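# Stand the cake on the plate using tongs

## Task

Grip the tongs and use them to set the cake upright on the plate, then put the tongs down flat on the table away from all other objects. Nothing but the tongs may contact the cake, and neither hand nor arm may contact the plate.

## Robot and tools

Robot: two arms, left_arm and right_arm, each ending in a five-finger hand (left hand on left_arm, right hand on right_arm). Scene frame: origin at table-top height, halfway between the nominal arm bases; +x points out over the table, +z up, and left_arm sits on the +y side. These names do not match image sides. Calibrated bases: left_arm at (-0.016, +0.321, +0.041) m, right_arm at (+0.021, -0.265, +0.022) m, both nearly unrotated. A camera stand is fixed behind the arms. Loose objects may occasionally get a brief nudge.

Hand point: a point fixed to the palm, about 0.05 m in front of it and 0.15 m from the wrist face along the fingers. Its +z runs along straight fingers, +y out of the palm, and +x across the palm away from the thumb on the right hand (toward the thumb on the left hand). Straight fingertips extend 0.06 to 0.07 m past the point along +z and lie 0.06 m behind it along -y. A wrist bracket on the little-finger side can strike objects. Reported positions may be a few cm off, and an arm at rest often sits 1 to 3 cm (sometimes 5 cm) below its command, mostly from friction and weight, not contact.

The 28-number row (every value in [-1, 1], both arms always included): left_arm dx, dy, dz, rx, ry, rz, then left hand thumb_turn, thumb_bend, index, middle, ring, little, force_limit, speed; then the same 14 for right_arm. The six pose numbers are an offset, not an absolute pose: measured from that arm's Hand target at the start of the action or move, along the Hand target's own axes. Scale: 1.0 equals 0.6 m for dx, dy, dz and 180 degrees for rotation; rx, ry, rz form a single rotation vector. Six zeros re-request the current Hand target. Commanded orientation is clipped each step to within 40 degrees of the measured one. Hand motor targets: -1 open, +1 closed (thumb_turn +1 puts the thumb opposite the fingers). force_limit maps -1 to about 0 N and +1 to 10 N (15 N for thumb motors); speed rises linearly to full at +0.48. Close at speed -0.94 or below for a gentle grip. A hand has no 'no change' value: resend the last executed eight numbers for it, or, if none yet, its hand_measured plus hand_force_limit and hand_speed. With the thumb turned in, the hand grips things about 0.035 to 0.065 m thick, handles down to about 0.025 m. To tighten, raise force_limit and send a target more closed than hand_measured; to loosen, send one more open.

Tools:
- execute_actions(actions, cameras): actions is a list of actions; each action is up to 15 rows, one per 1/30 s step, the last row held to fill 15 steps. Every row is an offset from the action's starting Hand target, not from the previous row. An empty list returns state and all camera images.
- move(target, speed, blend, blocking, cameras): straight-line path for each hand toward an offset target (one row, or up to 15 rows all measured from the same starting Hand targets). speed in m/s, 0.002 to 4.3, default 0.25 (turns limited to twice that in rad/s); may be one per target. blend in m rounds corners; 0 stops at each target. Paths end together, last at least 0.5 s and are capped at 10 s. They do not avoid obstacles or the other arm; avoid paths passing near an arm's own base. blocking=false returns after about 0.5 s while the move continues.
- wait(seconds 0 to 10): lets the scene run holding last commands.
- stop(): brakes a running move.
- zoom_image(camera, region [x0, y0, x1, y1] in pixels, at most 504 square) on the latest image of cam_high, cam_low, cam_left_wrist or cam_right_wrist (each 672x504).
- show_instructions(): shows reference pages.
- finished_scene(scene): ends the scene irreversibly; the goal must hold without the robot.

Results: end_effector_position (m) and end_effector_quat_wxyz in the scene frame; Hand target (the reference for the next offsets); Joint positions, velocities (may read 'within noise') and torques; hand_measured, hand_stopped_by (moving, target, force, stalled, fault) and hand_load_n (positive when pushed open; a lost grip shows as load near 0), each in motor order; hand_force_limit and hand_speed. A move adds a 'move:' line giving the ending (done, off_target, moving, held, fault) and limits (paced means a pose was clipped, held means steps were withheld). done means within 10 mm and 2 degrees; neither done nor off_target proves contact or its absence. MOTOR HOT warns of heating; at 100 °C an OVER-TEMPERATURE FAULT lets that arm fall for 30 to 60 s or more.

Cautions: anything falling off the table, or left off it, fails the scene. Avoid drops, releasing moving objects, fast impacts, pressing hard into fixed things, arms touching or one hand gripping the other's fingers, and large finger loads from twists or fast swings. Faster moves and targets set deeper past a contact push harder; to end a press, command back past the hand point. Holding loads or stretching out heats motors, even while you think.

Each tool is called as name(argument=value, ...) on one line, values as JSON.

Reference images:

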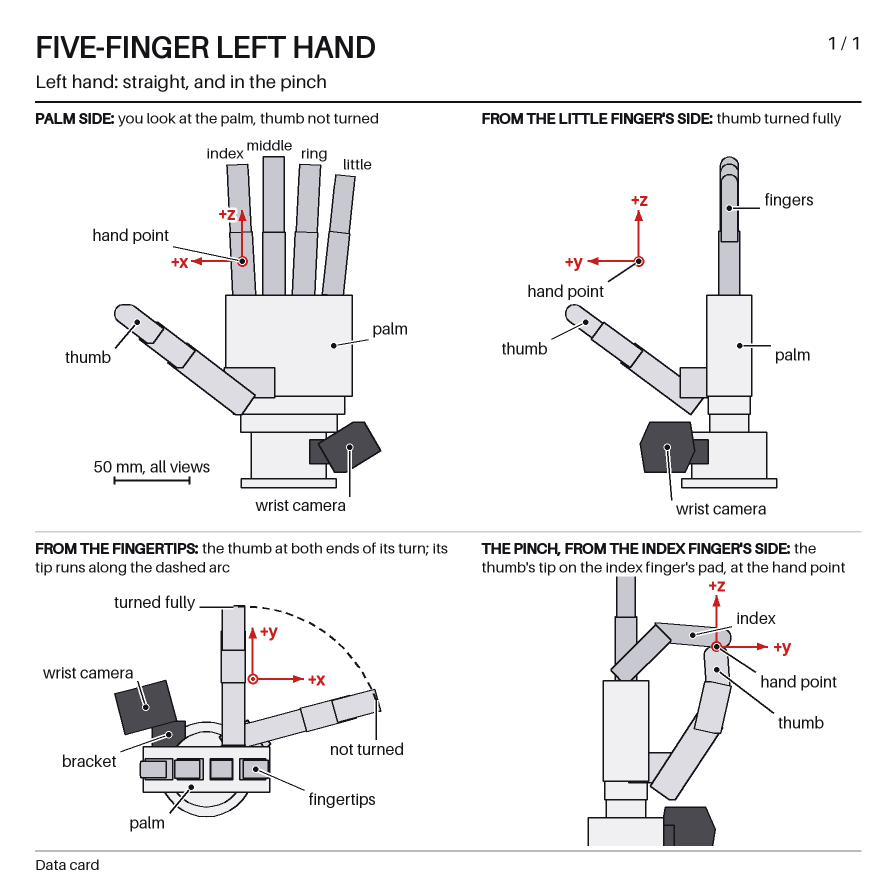

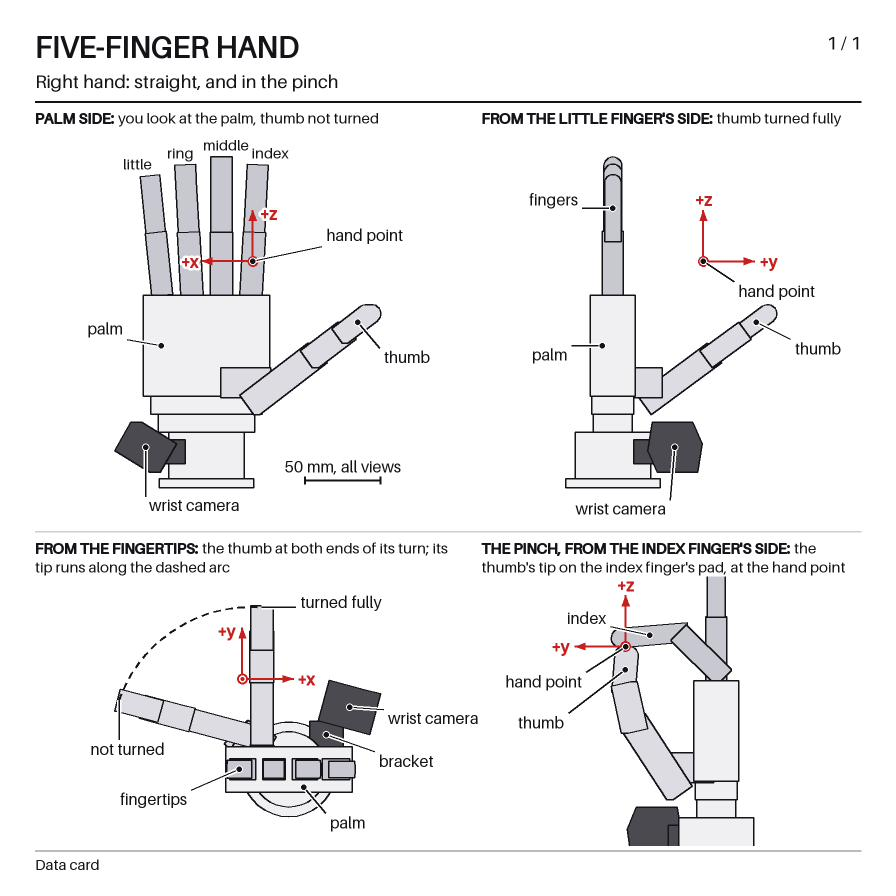

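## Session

execute_actions(actions=[])

zoom_image(camera="cam_high", region=[150, 70, 450, 300])

Scene clock: 0.00 s.
left_arm: end_effector_position=(+0.5032, +0.4595, +0.3578) hand_measured=(-1.000, -1.000, -1.000, -1.000, -1.000, -1.000) hand_load_n=(+0.0, +0.0, +0.0, +0.0, +0.0, +0.0) hand_stopped_by=(target, target, target, target, target, target) hand_force_limit=0.00 hand_speed=-0.80 end_effector_quat_wxyz=(+0.134, -0.458, +0.872, -0.106) | right_arm: end_effector_position=(+0.2233, -0.4318, +0.2725) hand_measured=(-1.000, -1.000, -1.000, -1.000, -1.000, -1.000) hand_load_n=(+0.0, +0.0, +0.0, +0.0, +0.0, +0.0) hand_stopped_by=(target, target, target, target, target, target) hand_force_limit=0.00 hand_speed=-0.80 end_effector_quat_wxyz=(+0.155, +0.984, -0.082, -0.039)
Joint positions: left_arm=[0.276 1.72 1.98 -1.519 0.149 0.85] | right_arm=[-0.237 1.039 1.03 -1.6 0.319 -1.615]
Joint velocities: within noise
Joint torques (N m): no reading
Heat: left arm: hottest elbow 25 °C; right arm: hottest waist 23 °C.
Hand target: left_arm +0.5084, +0.4609, +0.3620; +0.141, -0.457, +0.872, -0.108 | right_arm +0.2283, -0.4329, +0.2791; +0.156, +0.984, -0.083, -0.030

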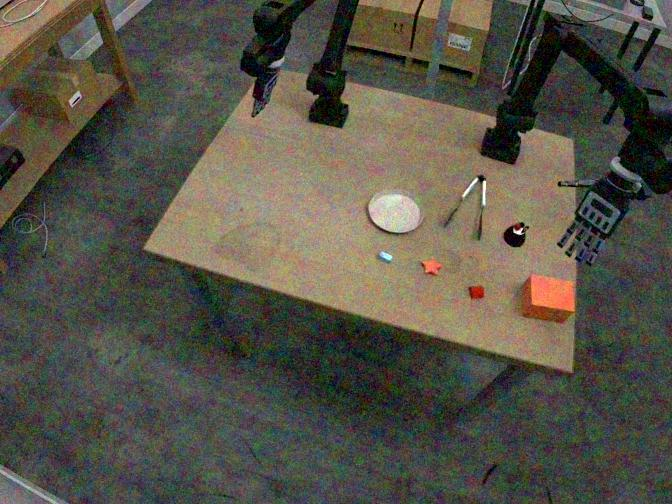

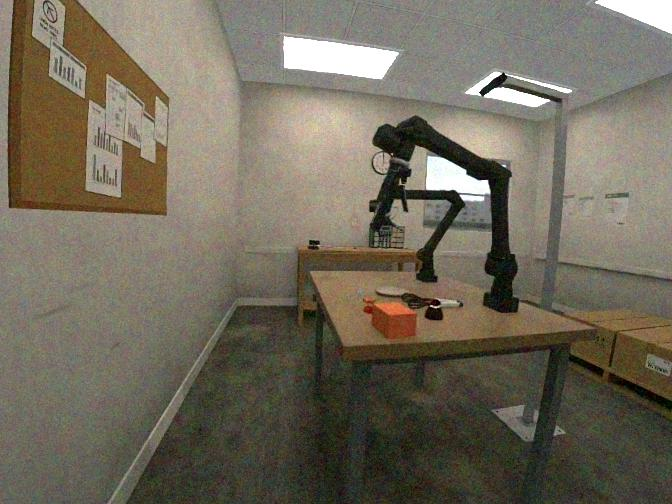

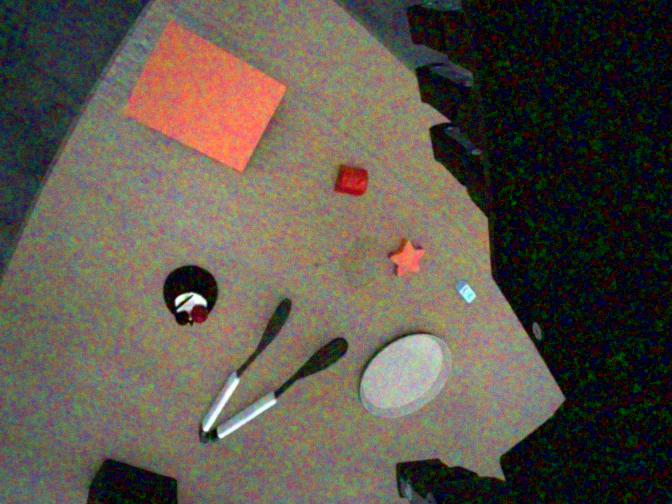

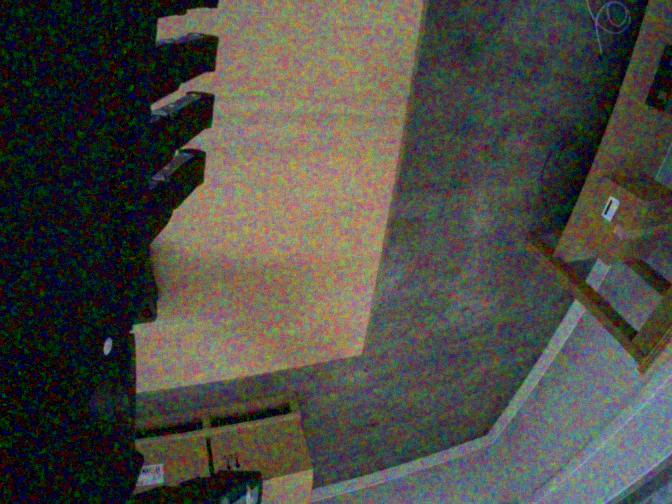

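Scaled by 1.680 from the camera's 672x504 image, which has a finer 960x720 frame.

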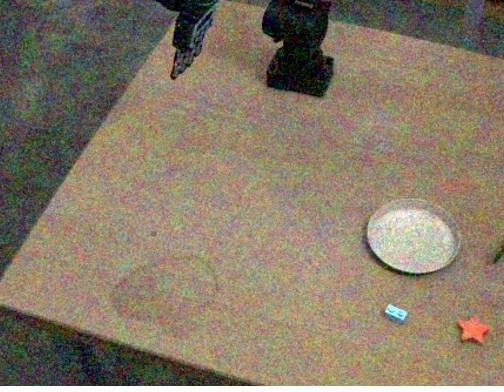

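zoom_image(camera="cam_high", region=[350, 150, 550, 350])

zoom_image(camera="cam_low", region=[350, 260, 480, 350])

zoom_image(camera="cam_high", region=[430, 165, 540, 255])

Scaled by 2.520 from the camera's 672x504 image, which has a finer 960x720 frame.

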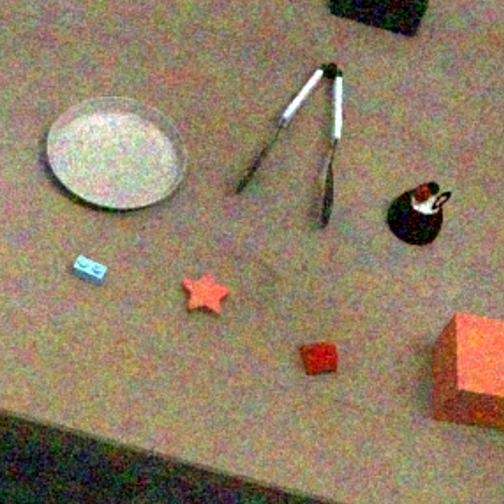

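Scaled by 3.877 from the camera's 672x504 image, which has a finer 960x720 frame.

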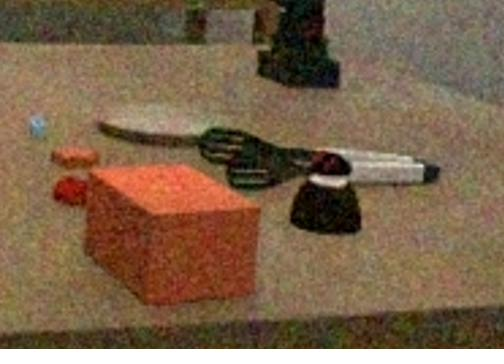

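Scaled by 4.582 from the camera's 672x504 image, which has a finer 960x720 frame.

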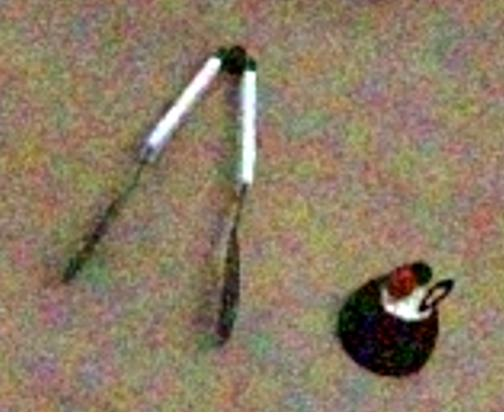

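move(target=[[0,0,0,0,0,0,-1,-1,-1,-1,-1,-1,0,-0.8,0.1818,-0.4028,-0.1402,0.2,0.004,-0.007,1,-1,-1,-1,-1,-1,0,0],[0,0,0,0,0,0,-1,-1,-1,-1,-1,-1,0,-0.8,0.005,-0.846,-0.2092,0.4007,0.0072,-0.0145,1,-1,-1,-1,-1,-1,0,0]], speed=0.35, blend=0.05, cameras=["all"])

Scene clock: 91.73 s.
left_arm: end_effector_position=(+0.5032, +0.4595, +0.3578) hand_measured=(-1.000, -1.000, -1.000, -1.000, -1.000, -1.000) hand_load_n=(+0.0, +0.0, +0.0, +0.0, +0.0, +0.0) hand_stopped_by=(target, target, target, target, target, target) hand_force_limit=0.00 hand_speed=-0.80 end_effector_quat_wxyz=(+0.134, -0.458, +0.872, -0.106) | right_arm: end_effector_position=(+0.3222, +0.0771, +0.2364) hand_measured=(+1.000, -1.000, -1.000, -1.000, -1.000, -1.000) hand_load_n=(+0.0, +0.0, +0.0, +0.0, +0.0, +0.0) hand_stopped_by=(target, target, target, target, target, target) hand_force_limit=0.00 hand_speed=0.00 end_effector_quat_wxyz=(-0.447, +0.892, -0.062, +0.028)
Joint positions: left_arm=[0.276 1.72 1.98 -1.519 0.149 0.85] | right_arm=[0.587 1.234 1.031 -0.634 -0.633 -0.574]
Joint torques (N m): left_arm=[0.44 -16.38 10.76 0.49 -0.02 0.02] | right_arm=[0.15 -9.35 8.99 2.4 -0.31 0.16]
Heat: left arm: hottest elbow 35 °C; right arm: hottest elbow 34 °C.
Hand target: left_arm +0.5084, +0.4609, +0.3620; +0.141, -0.457, +0.872, -0.108 | right_arm +0.3204, +0.0804, +0.2395; -0.452, +0.889, -0.063, +0.032
Off the commanded pose: left_arm 0.007 m, 1 deg | right_arm 0.005 m, 1 deg.
move: done

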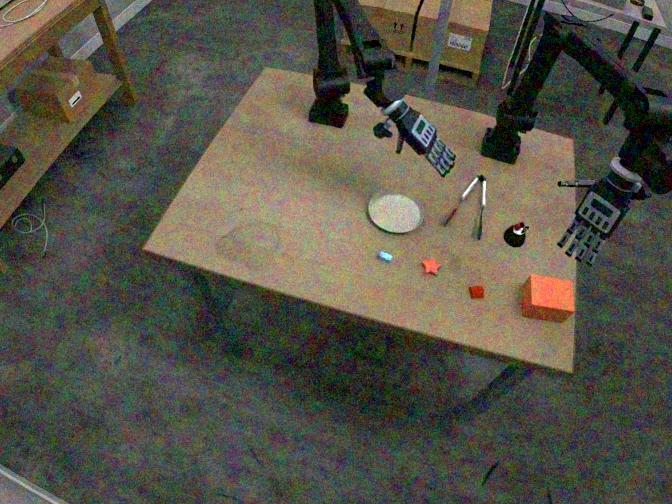

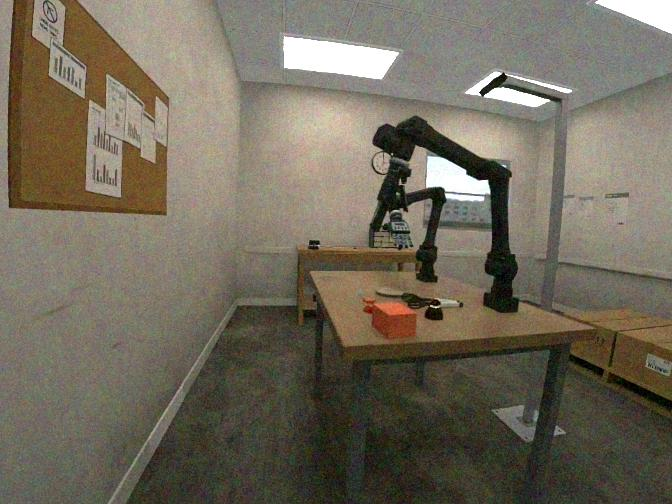

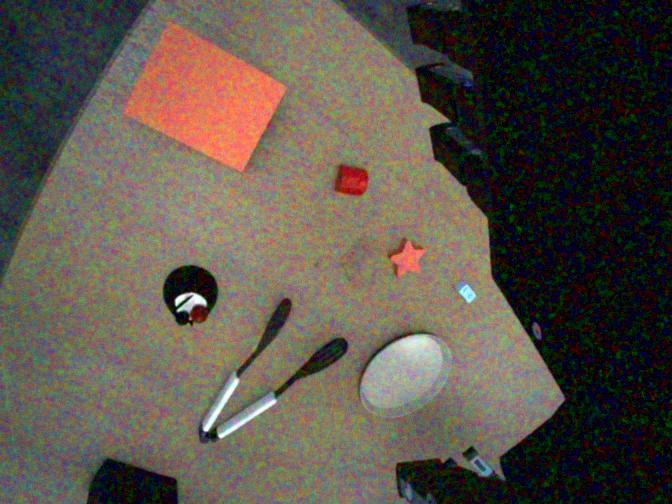

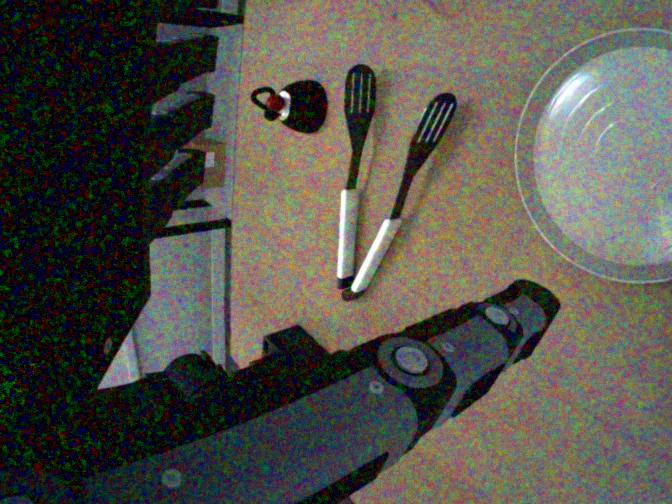

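move(target=[0,0,0,0,0,0,-1,-1,-1,-1,-1,-1,0,-0.8,-0.1788,0.0197,0.2848,0,0,0,1,-1,-1,-1,-1,-1,0,0], speed=0.2, cameras=["all"])

zoom_image(camera="cam_high", region=[420, 120, 520, 250])

zoom_image(camera="cam_low", region=[390, 260, 480, 330])

zoom_image(camera="cam_left_wrist", region=[170, 260, 430, 504])

Scene clock: 100.13 s.
left_arm: end_effector_position=(+0.5032, +0.4595, +0.3578) hand_measured=(-1.000, -1.000, -1.000, -1.000, -1.000, -1.000) hand_load_n=(+0.0, +0.0, +0.0, +0.0, +0.0, +0.0) hand_stopped_by=(target, target, target, target, target, target) hand_force_limit=0.00 hand_speed=-0.80 end_effector_quat_wxyz=(+0.134, -0.458, +0.872, -0.106) | right_arm: end_effector_position=(+0.2317, +0.2206, +0.1329) hand_measured=(+1.000, -1.000, -1.000, -1.000, -1.000, -1.000) hand_load_n=(+0.0, +0.0, +0.0, +0.0, +0.0, -0.5) hand_stopped_by=(target, target, target, target, target, target) hand_force_limit=0.00 hand_speed=0.00 end_effector_quat_wxyz=(-0.450, +0.890, -0.056, +0.033)
Joint positions: left_arm=[0.276 1.72 1.98 -1.519 0.149 0.85] | right_arm=[0.997 1.437 0.904 -0.144 -0.331 -0.267]
Joint torques (N m): left_arm=[0.44 -16.21 10.8 0.5 -0.01 0.02] | right_arm=[-0.21 -9.7 8.76 2.71 -0.06 0.14]
Heat: left arm: hottest elbow 35 °C; right arm: hottest elbow 33 °C.
Hand target: left_arm +0.5084, +0.4609, +0.3620; +0.141, -0.457, +0.872, -0.108 | right_arm +0.2325, +0.2252, +0.1293; -0.452, +0.889, -0.063, +0.032
Off the commanded pose: left_arm 0.007 m, 1 deg | right_arm 0.006 m, 1 deg.
move: done

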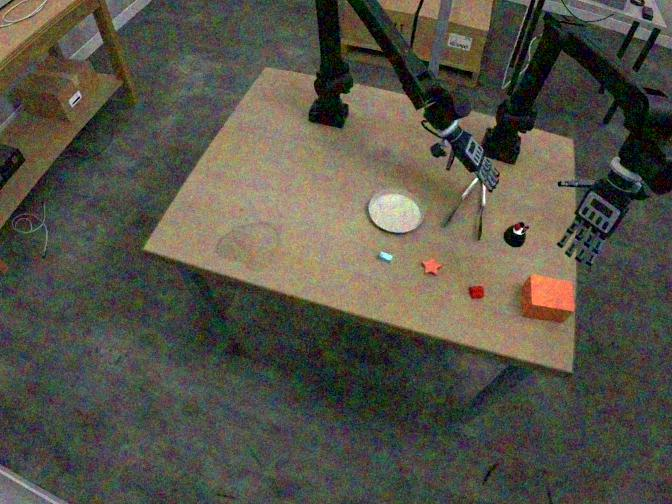

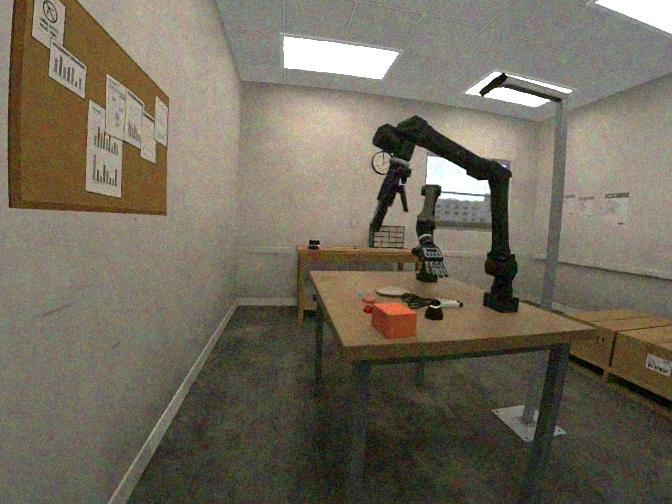

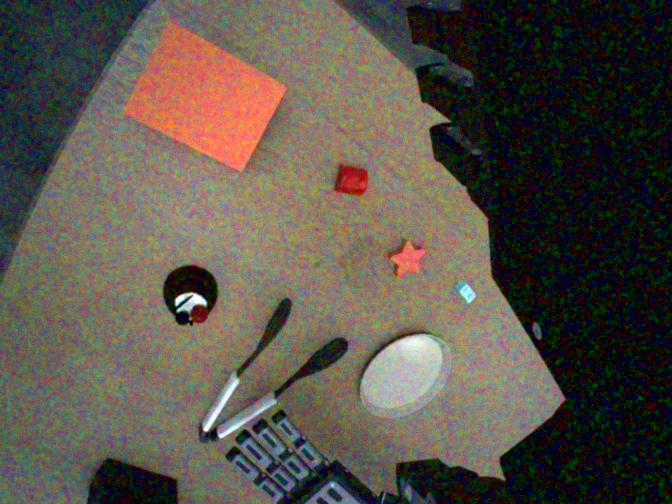

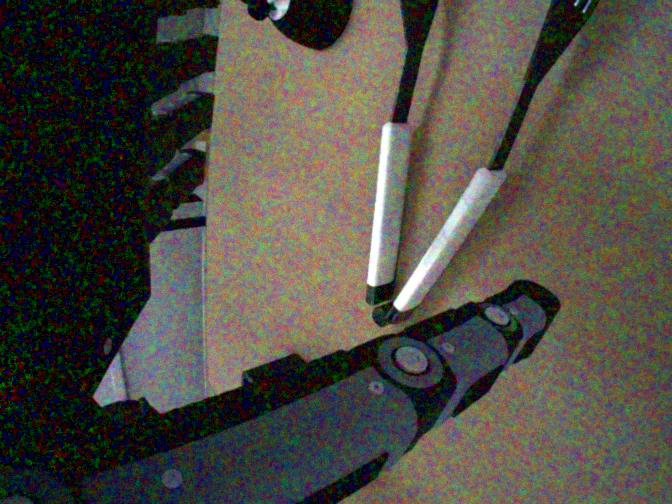

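Scaled by 3.877 from the camera's 672x504 image, which has a finer 960x720 frame.

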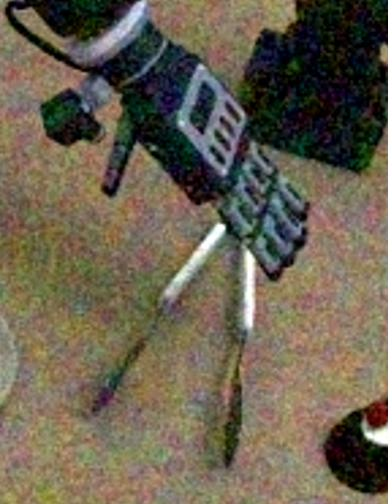

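Scaled by 5.600 from the camera's 672x504 image, which has a finer 960x720 frame.

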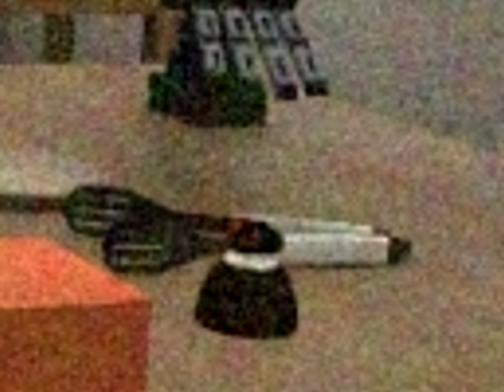

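Scaled by 1.938 from the camera's 672x504 image, which has a finer 960x720 frame.

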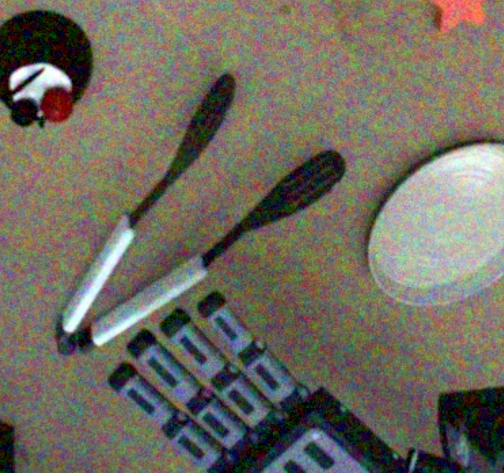

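move(target=[0,0,0,0,0,0,-1,-1,-1,-1,-1,-1,0,-0.8,-0.0317,0.0197,0.092,0,0,0,1,-1,-1,-1,-1,-1,0,0], speed=0.15, cameras=["all"])

zoom_image(camera="cam_high", region=[420, 140, 520, 250])

zoom_image(camera="cam_low", region=[390, 260, 480, 330])

zoom_image(camera="cam_left_wrist", region=[170, 260, 430, 504])

zoom_image(camera="cam_right_wrist", region=[150, 0, 600, 400])

Scene clock: 115.63 s.
left_arm: end_effector_position=(+0.5032, +0.4595, +0.3578) hand_measured=(-1.000, -1.000, -1.000, -1.000, -1.000, -1.000) hand_load_n=(+0.0, +0.0, +0.0, +0.0, +0.0, +0.0) hand_stopped_by=(target, target, target, target, target, target) hand_force_limit=0.00 hand_speed=-0.80 end_effector_quat_wxyz=(+0.134, -0.458, +0.872, -0.106) | right_arm: end_effector_position=(+0.2150, +0.2517, +0.0808) hand_measured=(+1.000, -1.000, -1.000, -1.000, -1.000, -1.000) hand_load_n=(+0.0, +0.0, +0.0, +0.0, +0.0, +0.0) hand_stopped_by=(target, target, target, target, target, target) hand_force_limit=0.00 hand_speed=0.00 end_effector_quat_wxyz=(-0.441, +0.895, -0.059, +0.030)
Joint positions: left_arm=[0.276 1.72 1.98 -1.519 0.149 0.85] | right_arm=[1.066 1.575 0.904 -0.015 -0.276 -0.221]
Joint torques (N m): left_arm=[0.62 -16.15 10.82 0.47 -0.01 0.01] | right_arm=[-0.15 -11.4 9.78 2.63 -0.03 0.15]
Heat: left arm: hottest elbow 35 °C; right arm: hottest elbow 32 °C.
Hand target: left_arm +0.5084, +0.4609, +0.3620; +0.141, -0.457, +0.872, -0.108 | right_arm +0.2190, +0.2652, +0.0873; -0.452, +0.889, -0.063, +0.032
Off the commanded pose: left_arm 0.007 m, 1 deg | right_arm 0.015 m, 2 deg.
move: off_target (right_arm)

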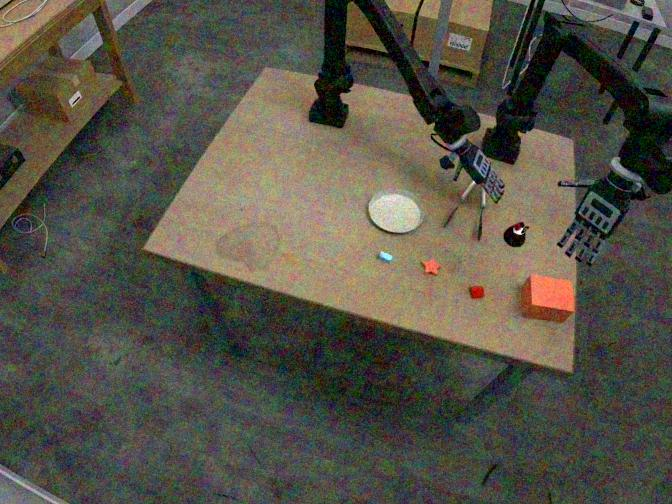

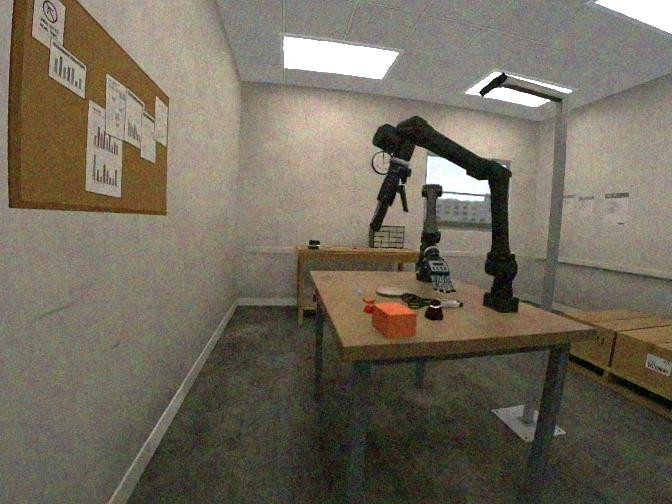

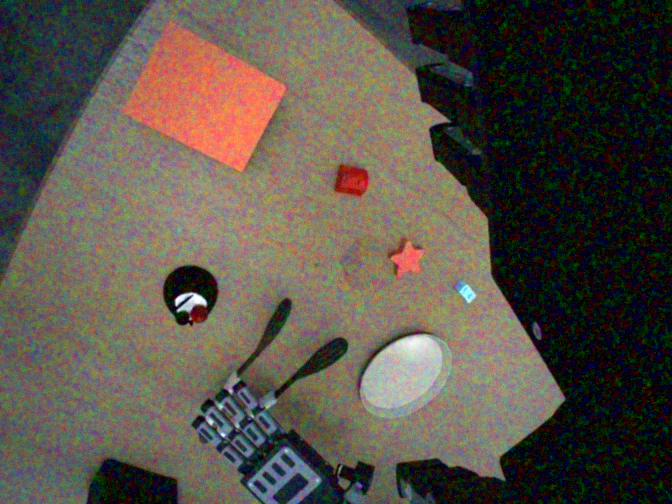

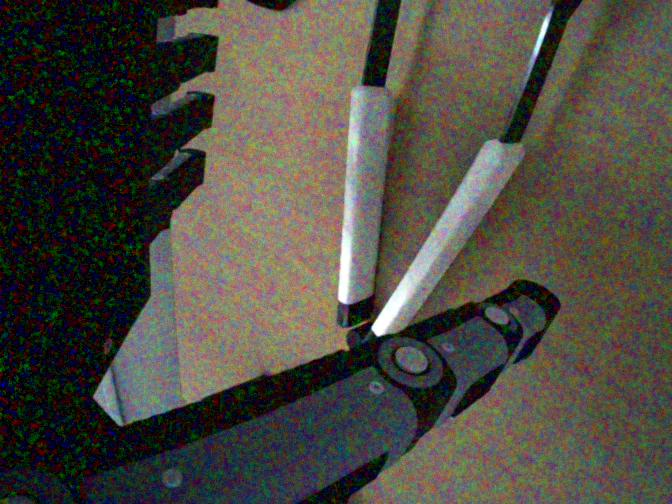

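Scaled by 4.582 from the camera's 672x504 image, which has a finer 960x720 frame.

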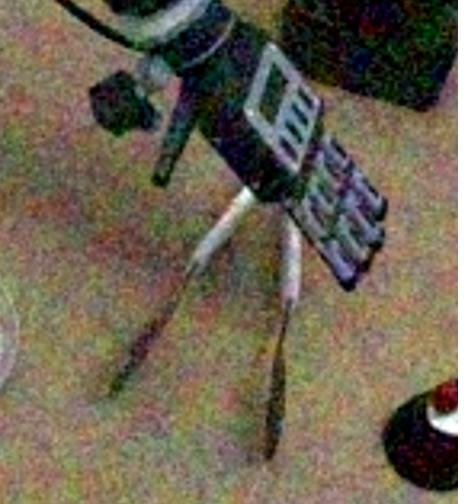

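Scaled by 5.600 from the camera's 672x504 image, which has a finer 960x720 frame.

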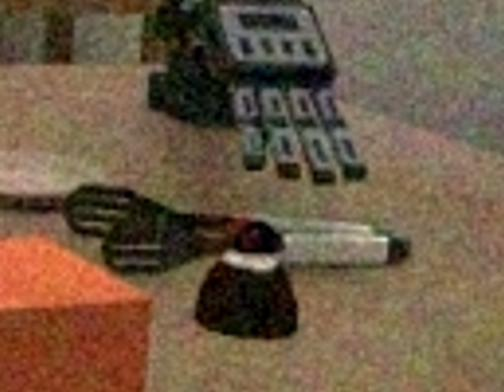

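Scaled by 1.938 from the camera's 672x504 image, which has a finer 960x720 frame.

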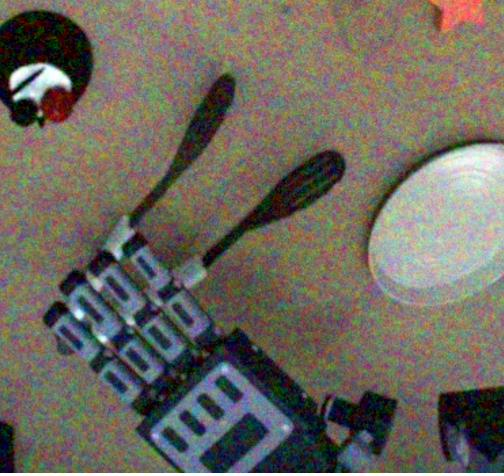

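Scaled by 1.120 from the camera's 672x504 image, which has a finer 960x720 frame.

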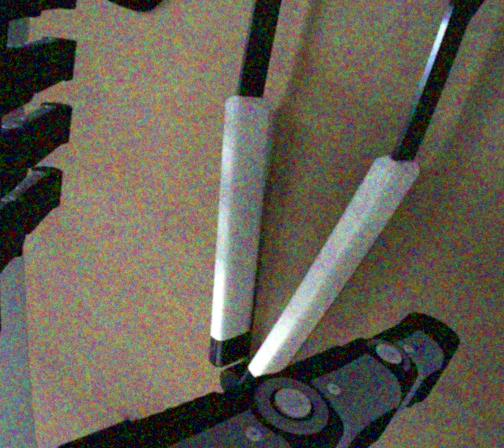

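move(target=[0,0,0,0,0,0,-1,-1,-1,-1,-1,-1,0,-0.8,0.008,0.0182,0.0458,0,0,0,1,-1,-1,-1,-1,-1,0,0], speed=0.1, cameras=["all"])

zoom_image(camera="cam_high", region=[420, 140, 520, 250])

zoom_image(camera="cam_low", region=[400, 260, 480, 330])

zoom_image(camera="cam_left_wrist", region=[170, 260, 430, 504])

zoom_image(camera="cam_right_wrist", region=[150, 0, 600, 400])

Scene clock: 133.10 s.
left_arm: end_effector_position=(+0.5032, +0.4595, +0.3578) hand_measured=(-1.000, -1.000, -1.000, -1.000, -1.000, -1.000) hand_load_n=(+0.0, +0.0, +0.0, +0.0, +0.0, +0.0) hand_stopped_by=(target, target, target, target, target, target) hand_force_limit=0.00 hand_speed=-0.80 end_effector_quat_wxyz=(+0.134, -0.458, +0.872, -0.106) | right_arm: end_effector_position=(+0.2188, +0.2587, +0.0503) hand_measured=(+1.000, -1.000, -1.000, -1.000, -1.000, -1.000) hand_load_n=(+0.0, +0.0, +0.0, -0.5, +0.0, +0.0) hand_stopped_by=(target, target, target, target, target, target) hand_force_limit=0.00 hand_speed=0.00 end_effector_quat_wxyz=(-0.435, +0.898, -0.061, +0.027)
Joint positions: left_arm=[0.276 1.72 1.98 -1.519 0.149 0.85] | right_arm=[1.066 1.653 0.908 0.045 -0.275 -0.219]
Joint torques (N m): left_arm=[0.44 -16.21 10.91 0.53 -0.03 0.01] | right_arm=[-0.09 -11.99 10.76 2.66 -0.04 0.15]
Heat: left arm: hottest elbow 36 °C; right arm: hottest elbow 32 °C.
Hand target: left_arm +0.5084, +0.4609, +0.3620; +0.141, -0.457, +0.872, -0.108 | right_arm +0.2259, +0.2802, +0.0623; -0.452, +0.889, -0.062, +0.032
Off the commanded pose: left_arm 0.007 m, 1 deg | right_arm 0.026 m, 2 deg.
move: off_target (right_arm)

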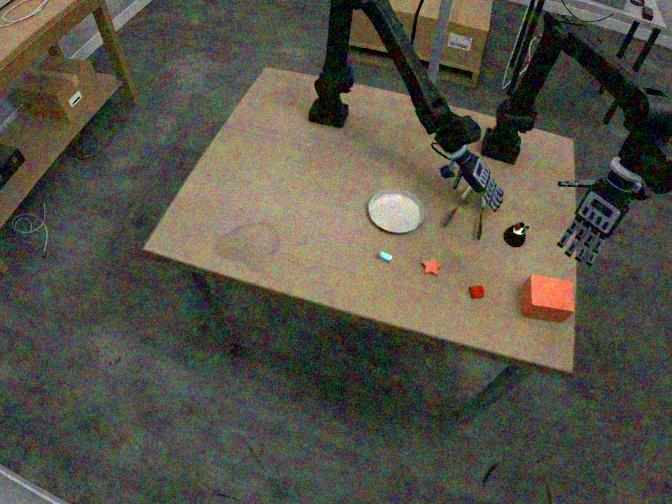

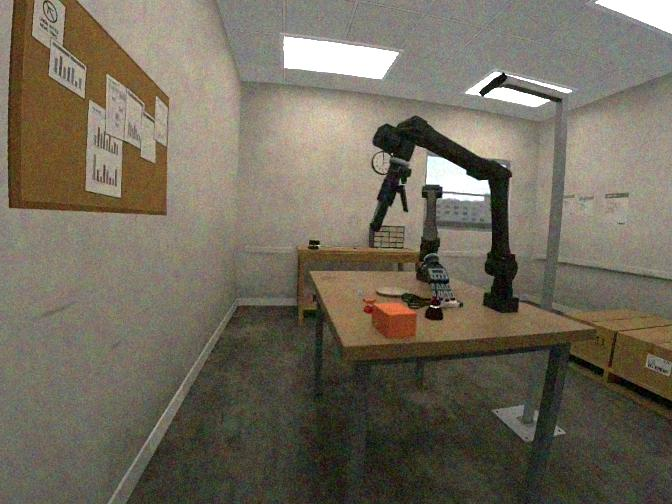

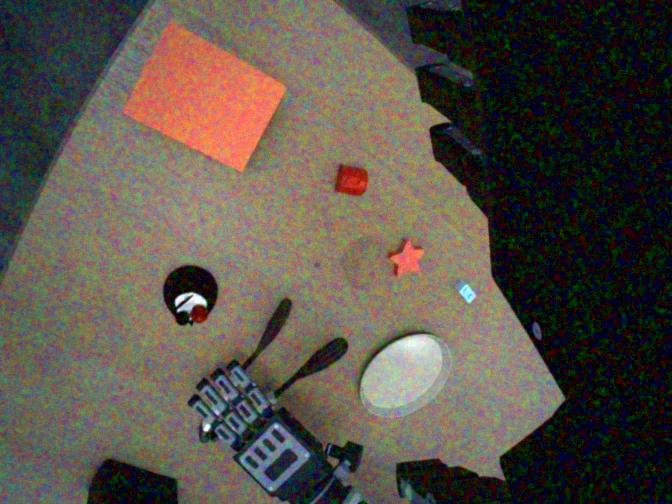

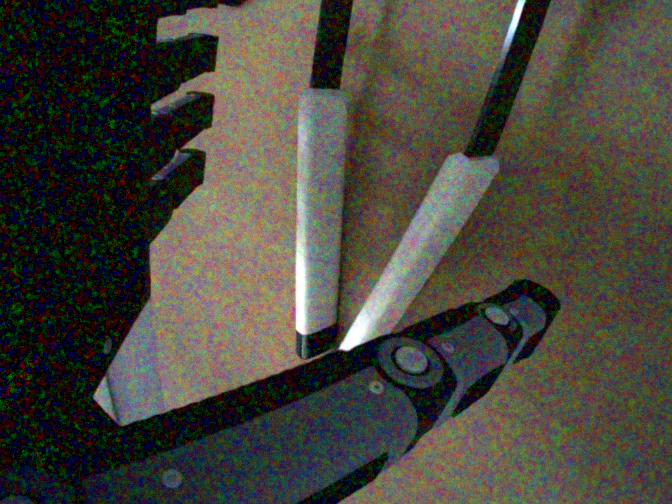

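Scaled by 4.582 from the camera's 672x504 image, which has a finer 960x720 frame.

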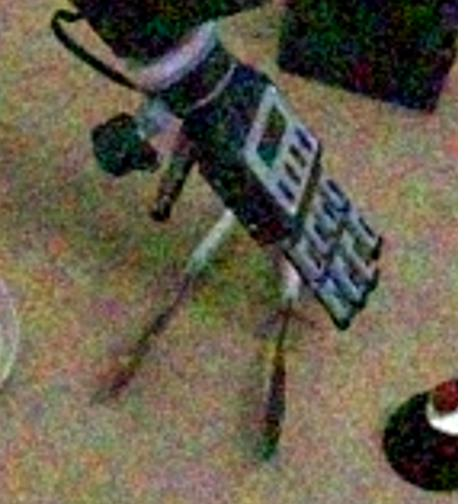

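Scaled by 6.300 from the camera's 672x504 image, which has a finer 960x720 frame.

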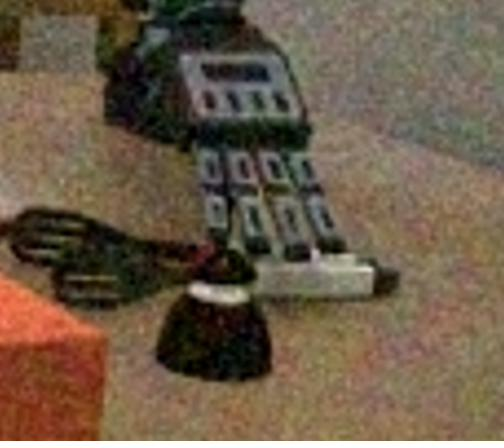

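Scaled by 1.938 from the camera's 672x504 image, which has a finer 960x720 frame.

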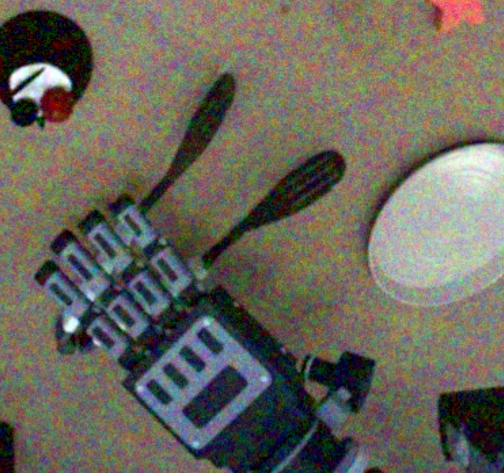

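Scaled by 1.120 from the camera's 672x504 image, which has a finer 960x720 frame.

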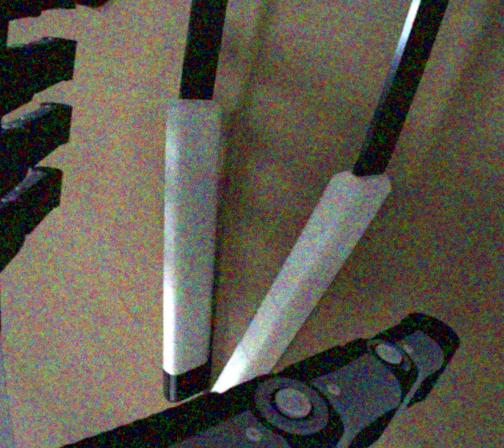

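move(target=[0,0,0,0,0,0,-1,-1,-1,-1,-1,-1,0,-0.8,0.0238,0.0117,0.0208,0.012,0,0,1,-1,-1,-1,-1,-1,0,0], speed=0.06, cameras=["all"])

zoom_image(camera="cam_high", region=[420, 140, 520, 250])

zoom_image(camera="cam_low", region=[400, 260, 480, 330])

zoom_image(camera="cam_left_wrist", region=[170, 260, 430, 504])

Scene clock: 148.27 s.
left_arm: end_effector_position=(+0.5032, +0.4595, +0.3578) hand_measured=(-1.000, -1.000, -1.000, -1.000, -1.000, -1.000) hand_load_n=(+0.0, +0.0, +0.0, +0.0, +0.0, +0.0) hand_stopped_by=(target, target, target, target, target, target) hand_force_limit=0.00 hand_speed=-0.80 end_effector_quat_wxyz=(+0.134, -0.458, +0.872, -0.106) | right_arm: end_effector_position=(+0.2288, +0.2682, +0.0417) hand_measured=(+1.000, -1.000, -1.000, -1.000, -1.000, -1.000) hand_load_n=(+0.0, +0.0, +0.0, +0.0, +0.0, +0.0) hand_stopped_by=(target, target, target, target, target, target) hand_force_limit=0.00 hand_speed=0.00 end_effector_quat_wxyz=(-0.455, +0.888, -0.059, +0.028)
Joint positions: left_arm=[0.276 1.72 1.98 -1.519 0.149 0.85] | right_arm=[1.05 1.696 0.908 0.129 -0.299 -0.219]
Joint torques (N m): left_arm=[0.62 -16.26 10.84 0.54 -0.02 0.02] | right_arm=[-1.03 -12.16 10.13 2.7 -0.3 0.07]
Heat: left arm: hottest elbow 36 °C; right arm: hottest elbow 32 °C.
Hand target: left_arm +0.5084, +0.4609, +0.3620; +0.141, -0.457, +0.872, -0.108 | right_arm +0.2408, +0.2842, +0.0494; -0.469, +0.880, -0.062, +0.033
Off the commanded pose: left_arm 0.007 m, 1 deg | right_arm 0.021 m, 2 deg.
move: off_target (right_arm)

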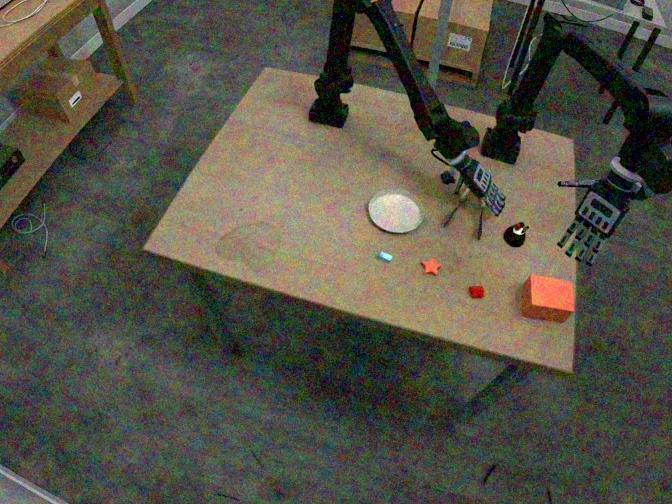

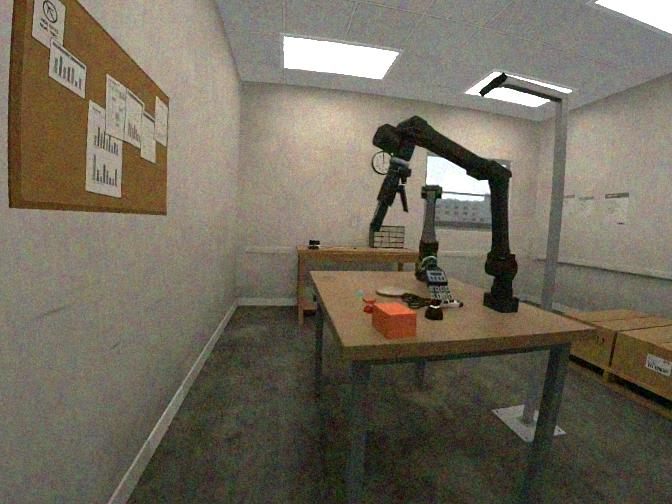

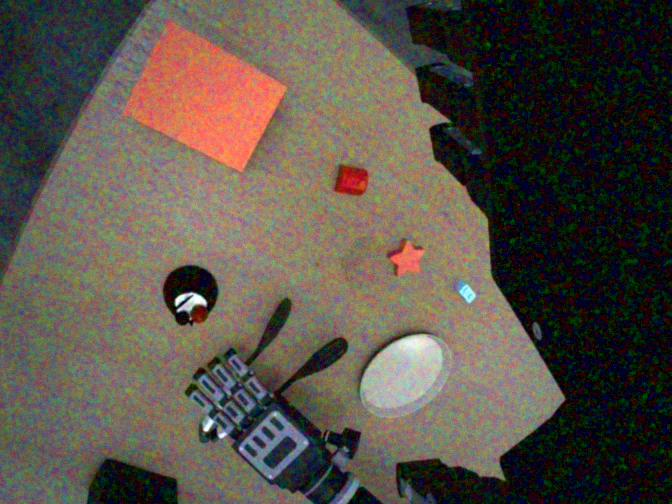

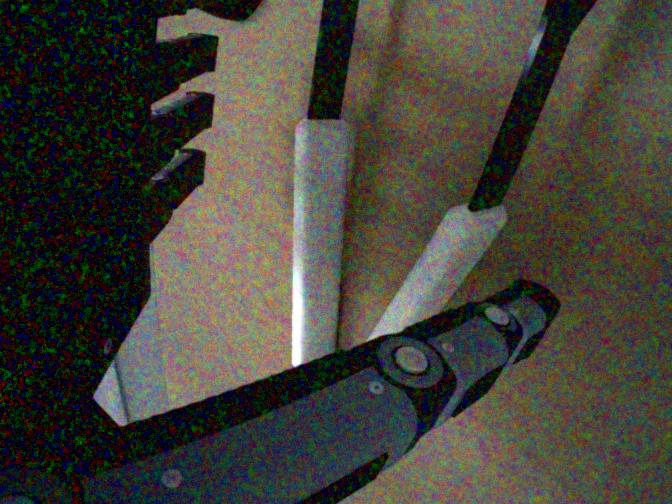

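Scaled by 4.582 from the camera's 672x504 image, which has a finer 960x720 frame.

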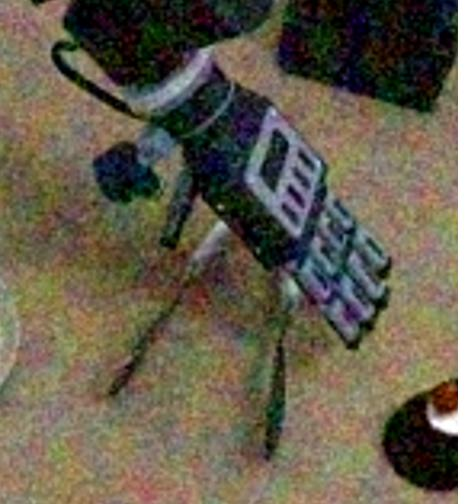

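Scaled by 6.300 from the camera's 672x504 image, which has a finer 960x720 frame.

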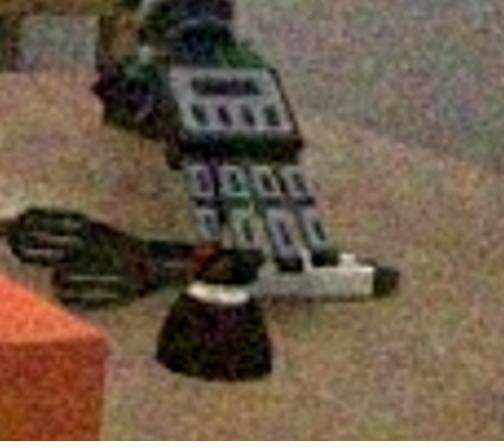

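Scaled by 1.938 from the camera's 672x504 image, which has a finer 960x720 frame.

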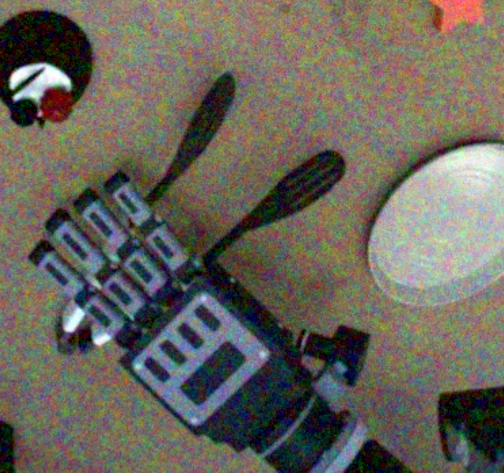

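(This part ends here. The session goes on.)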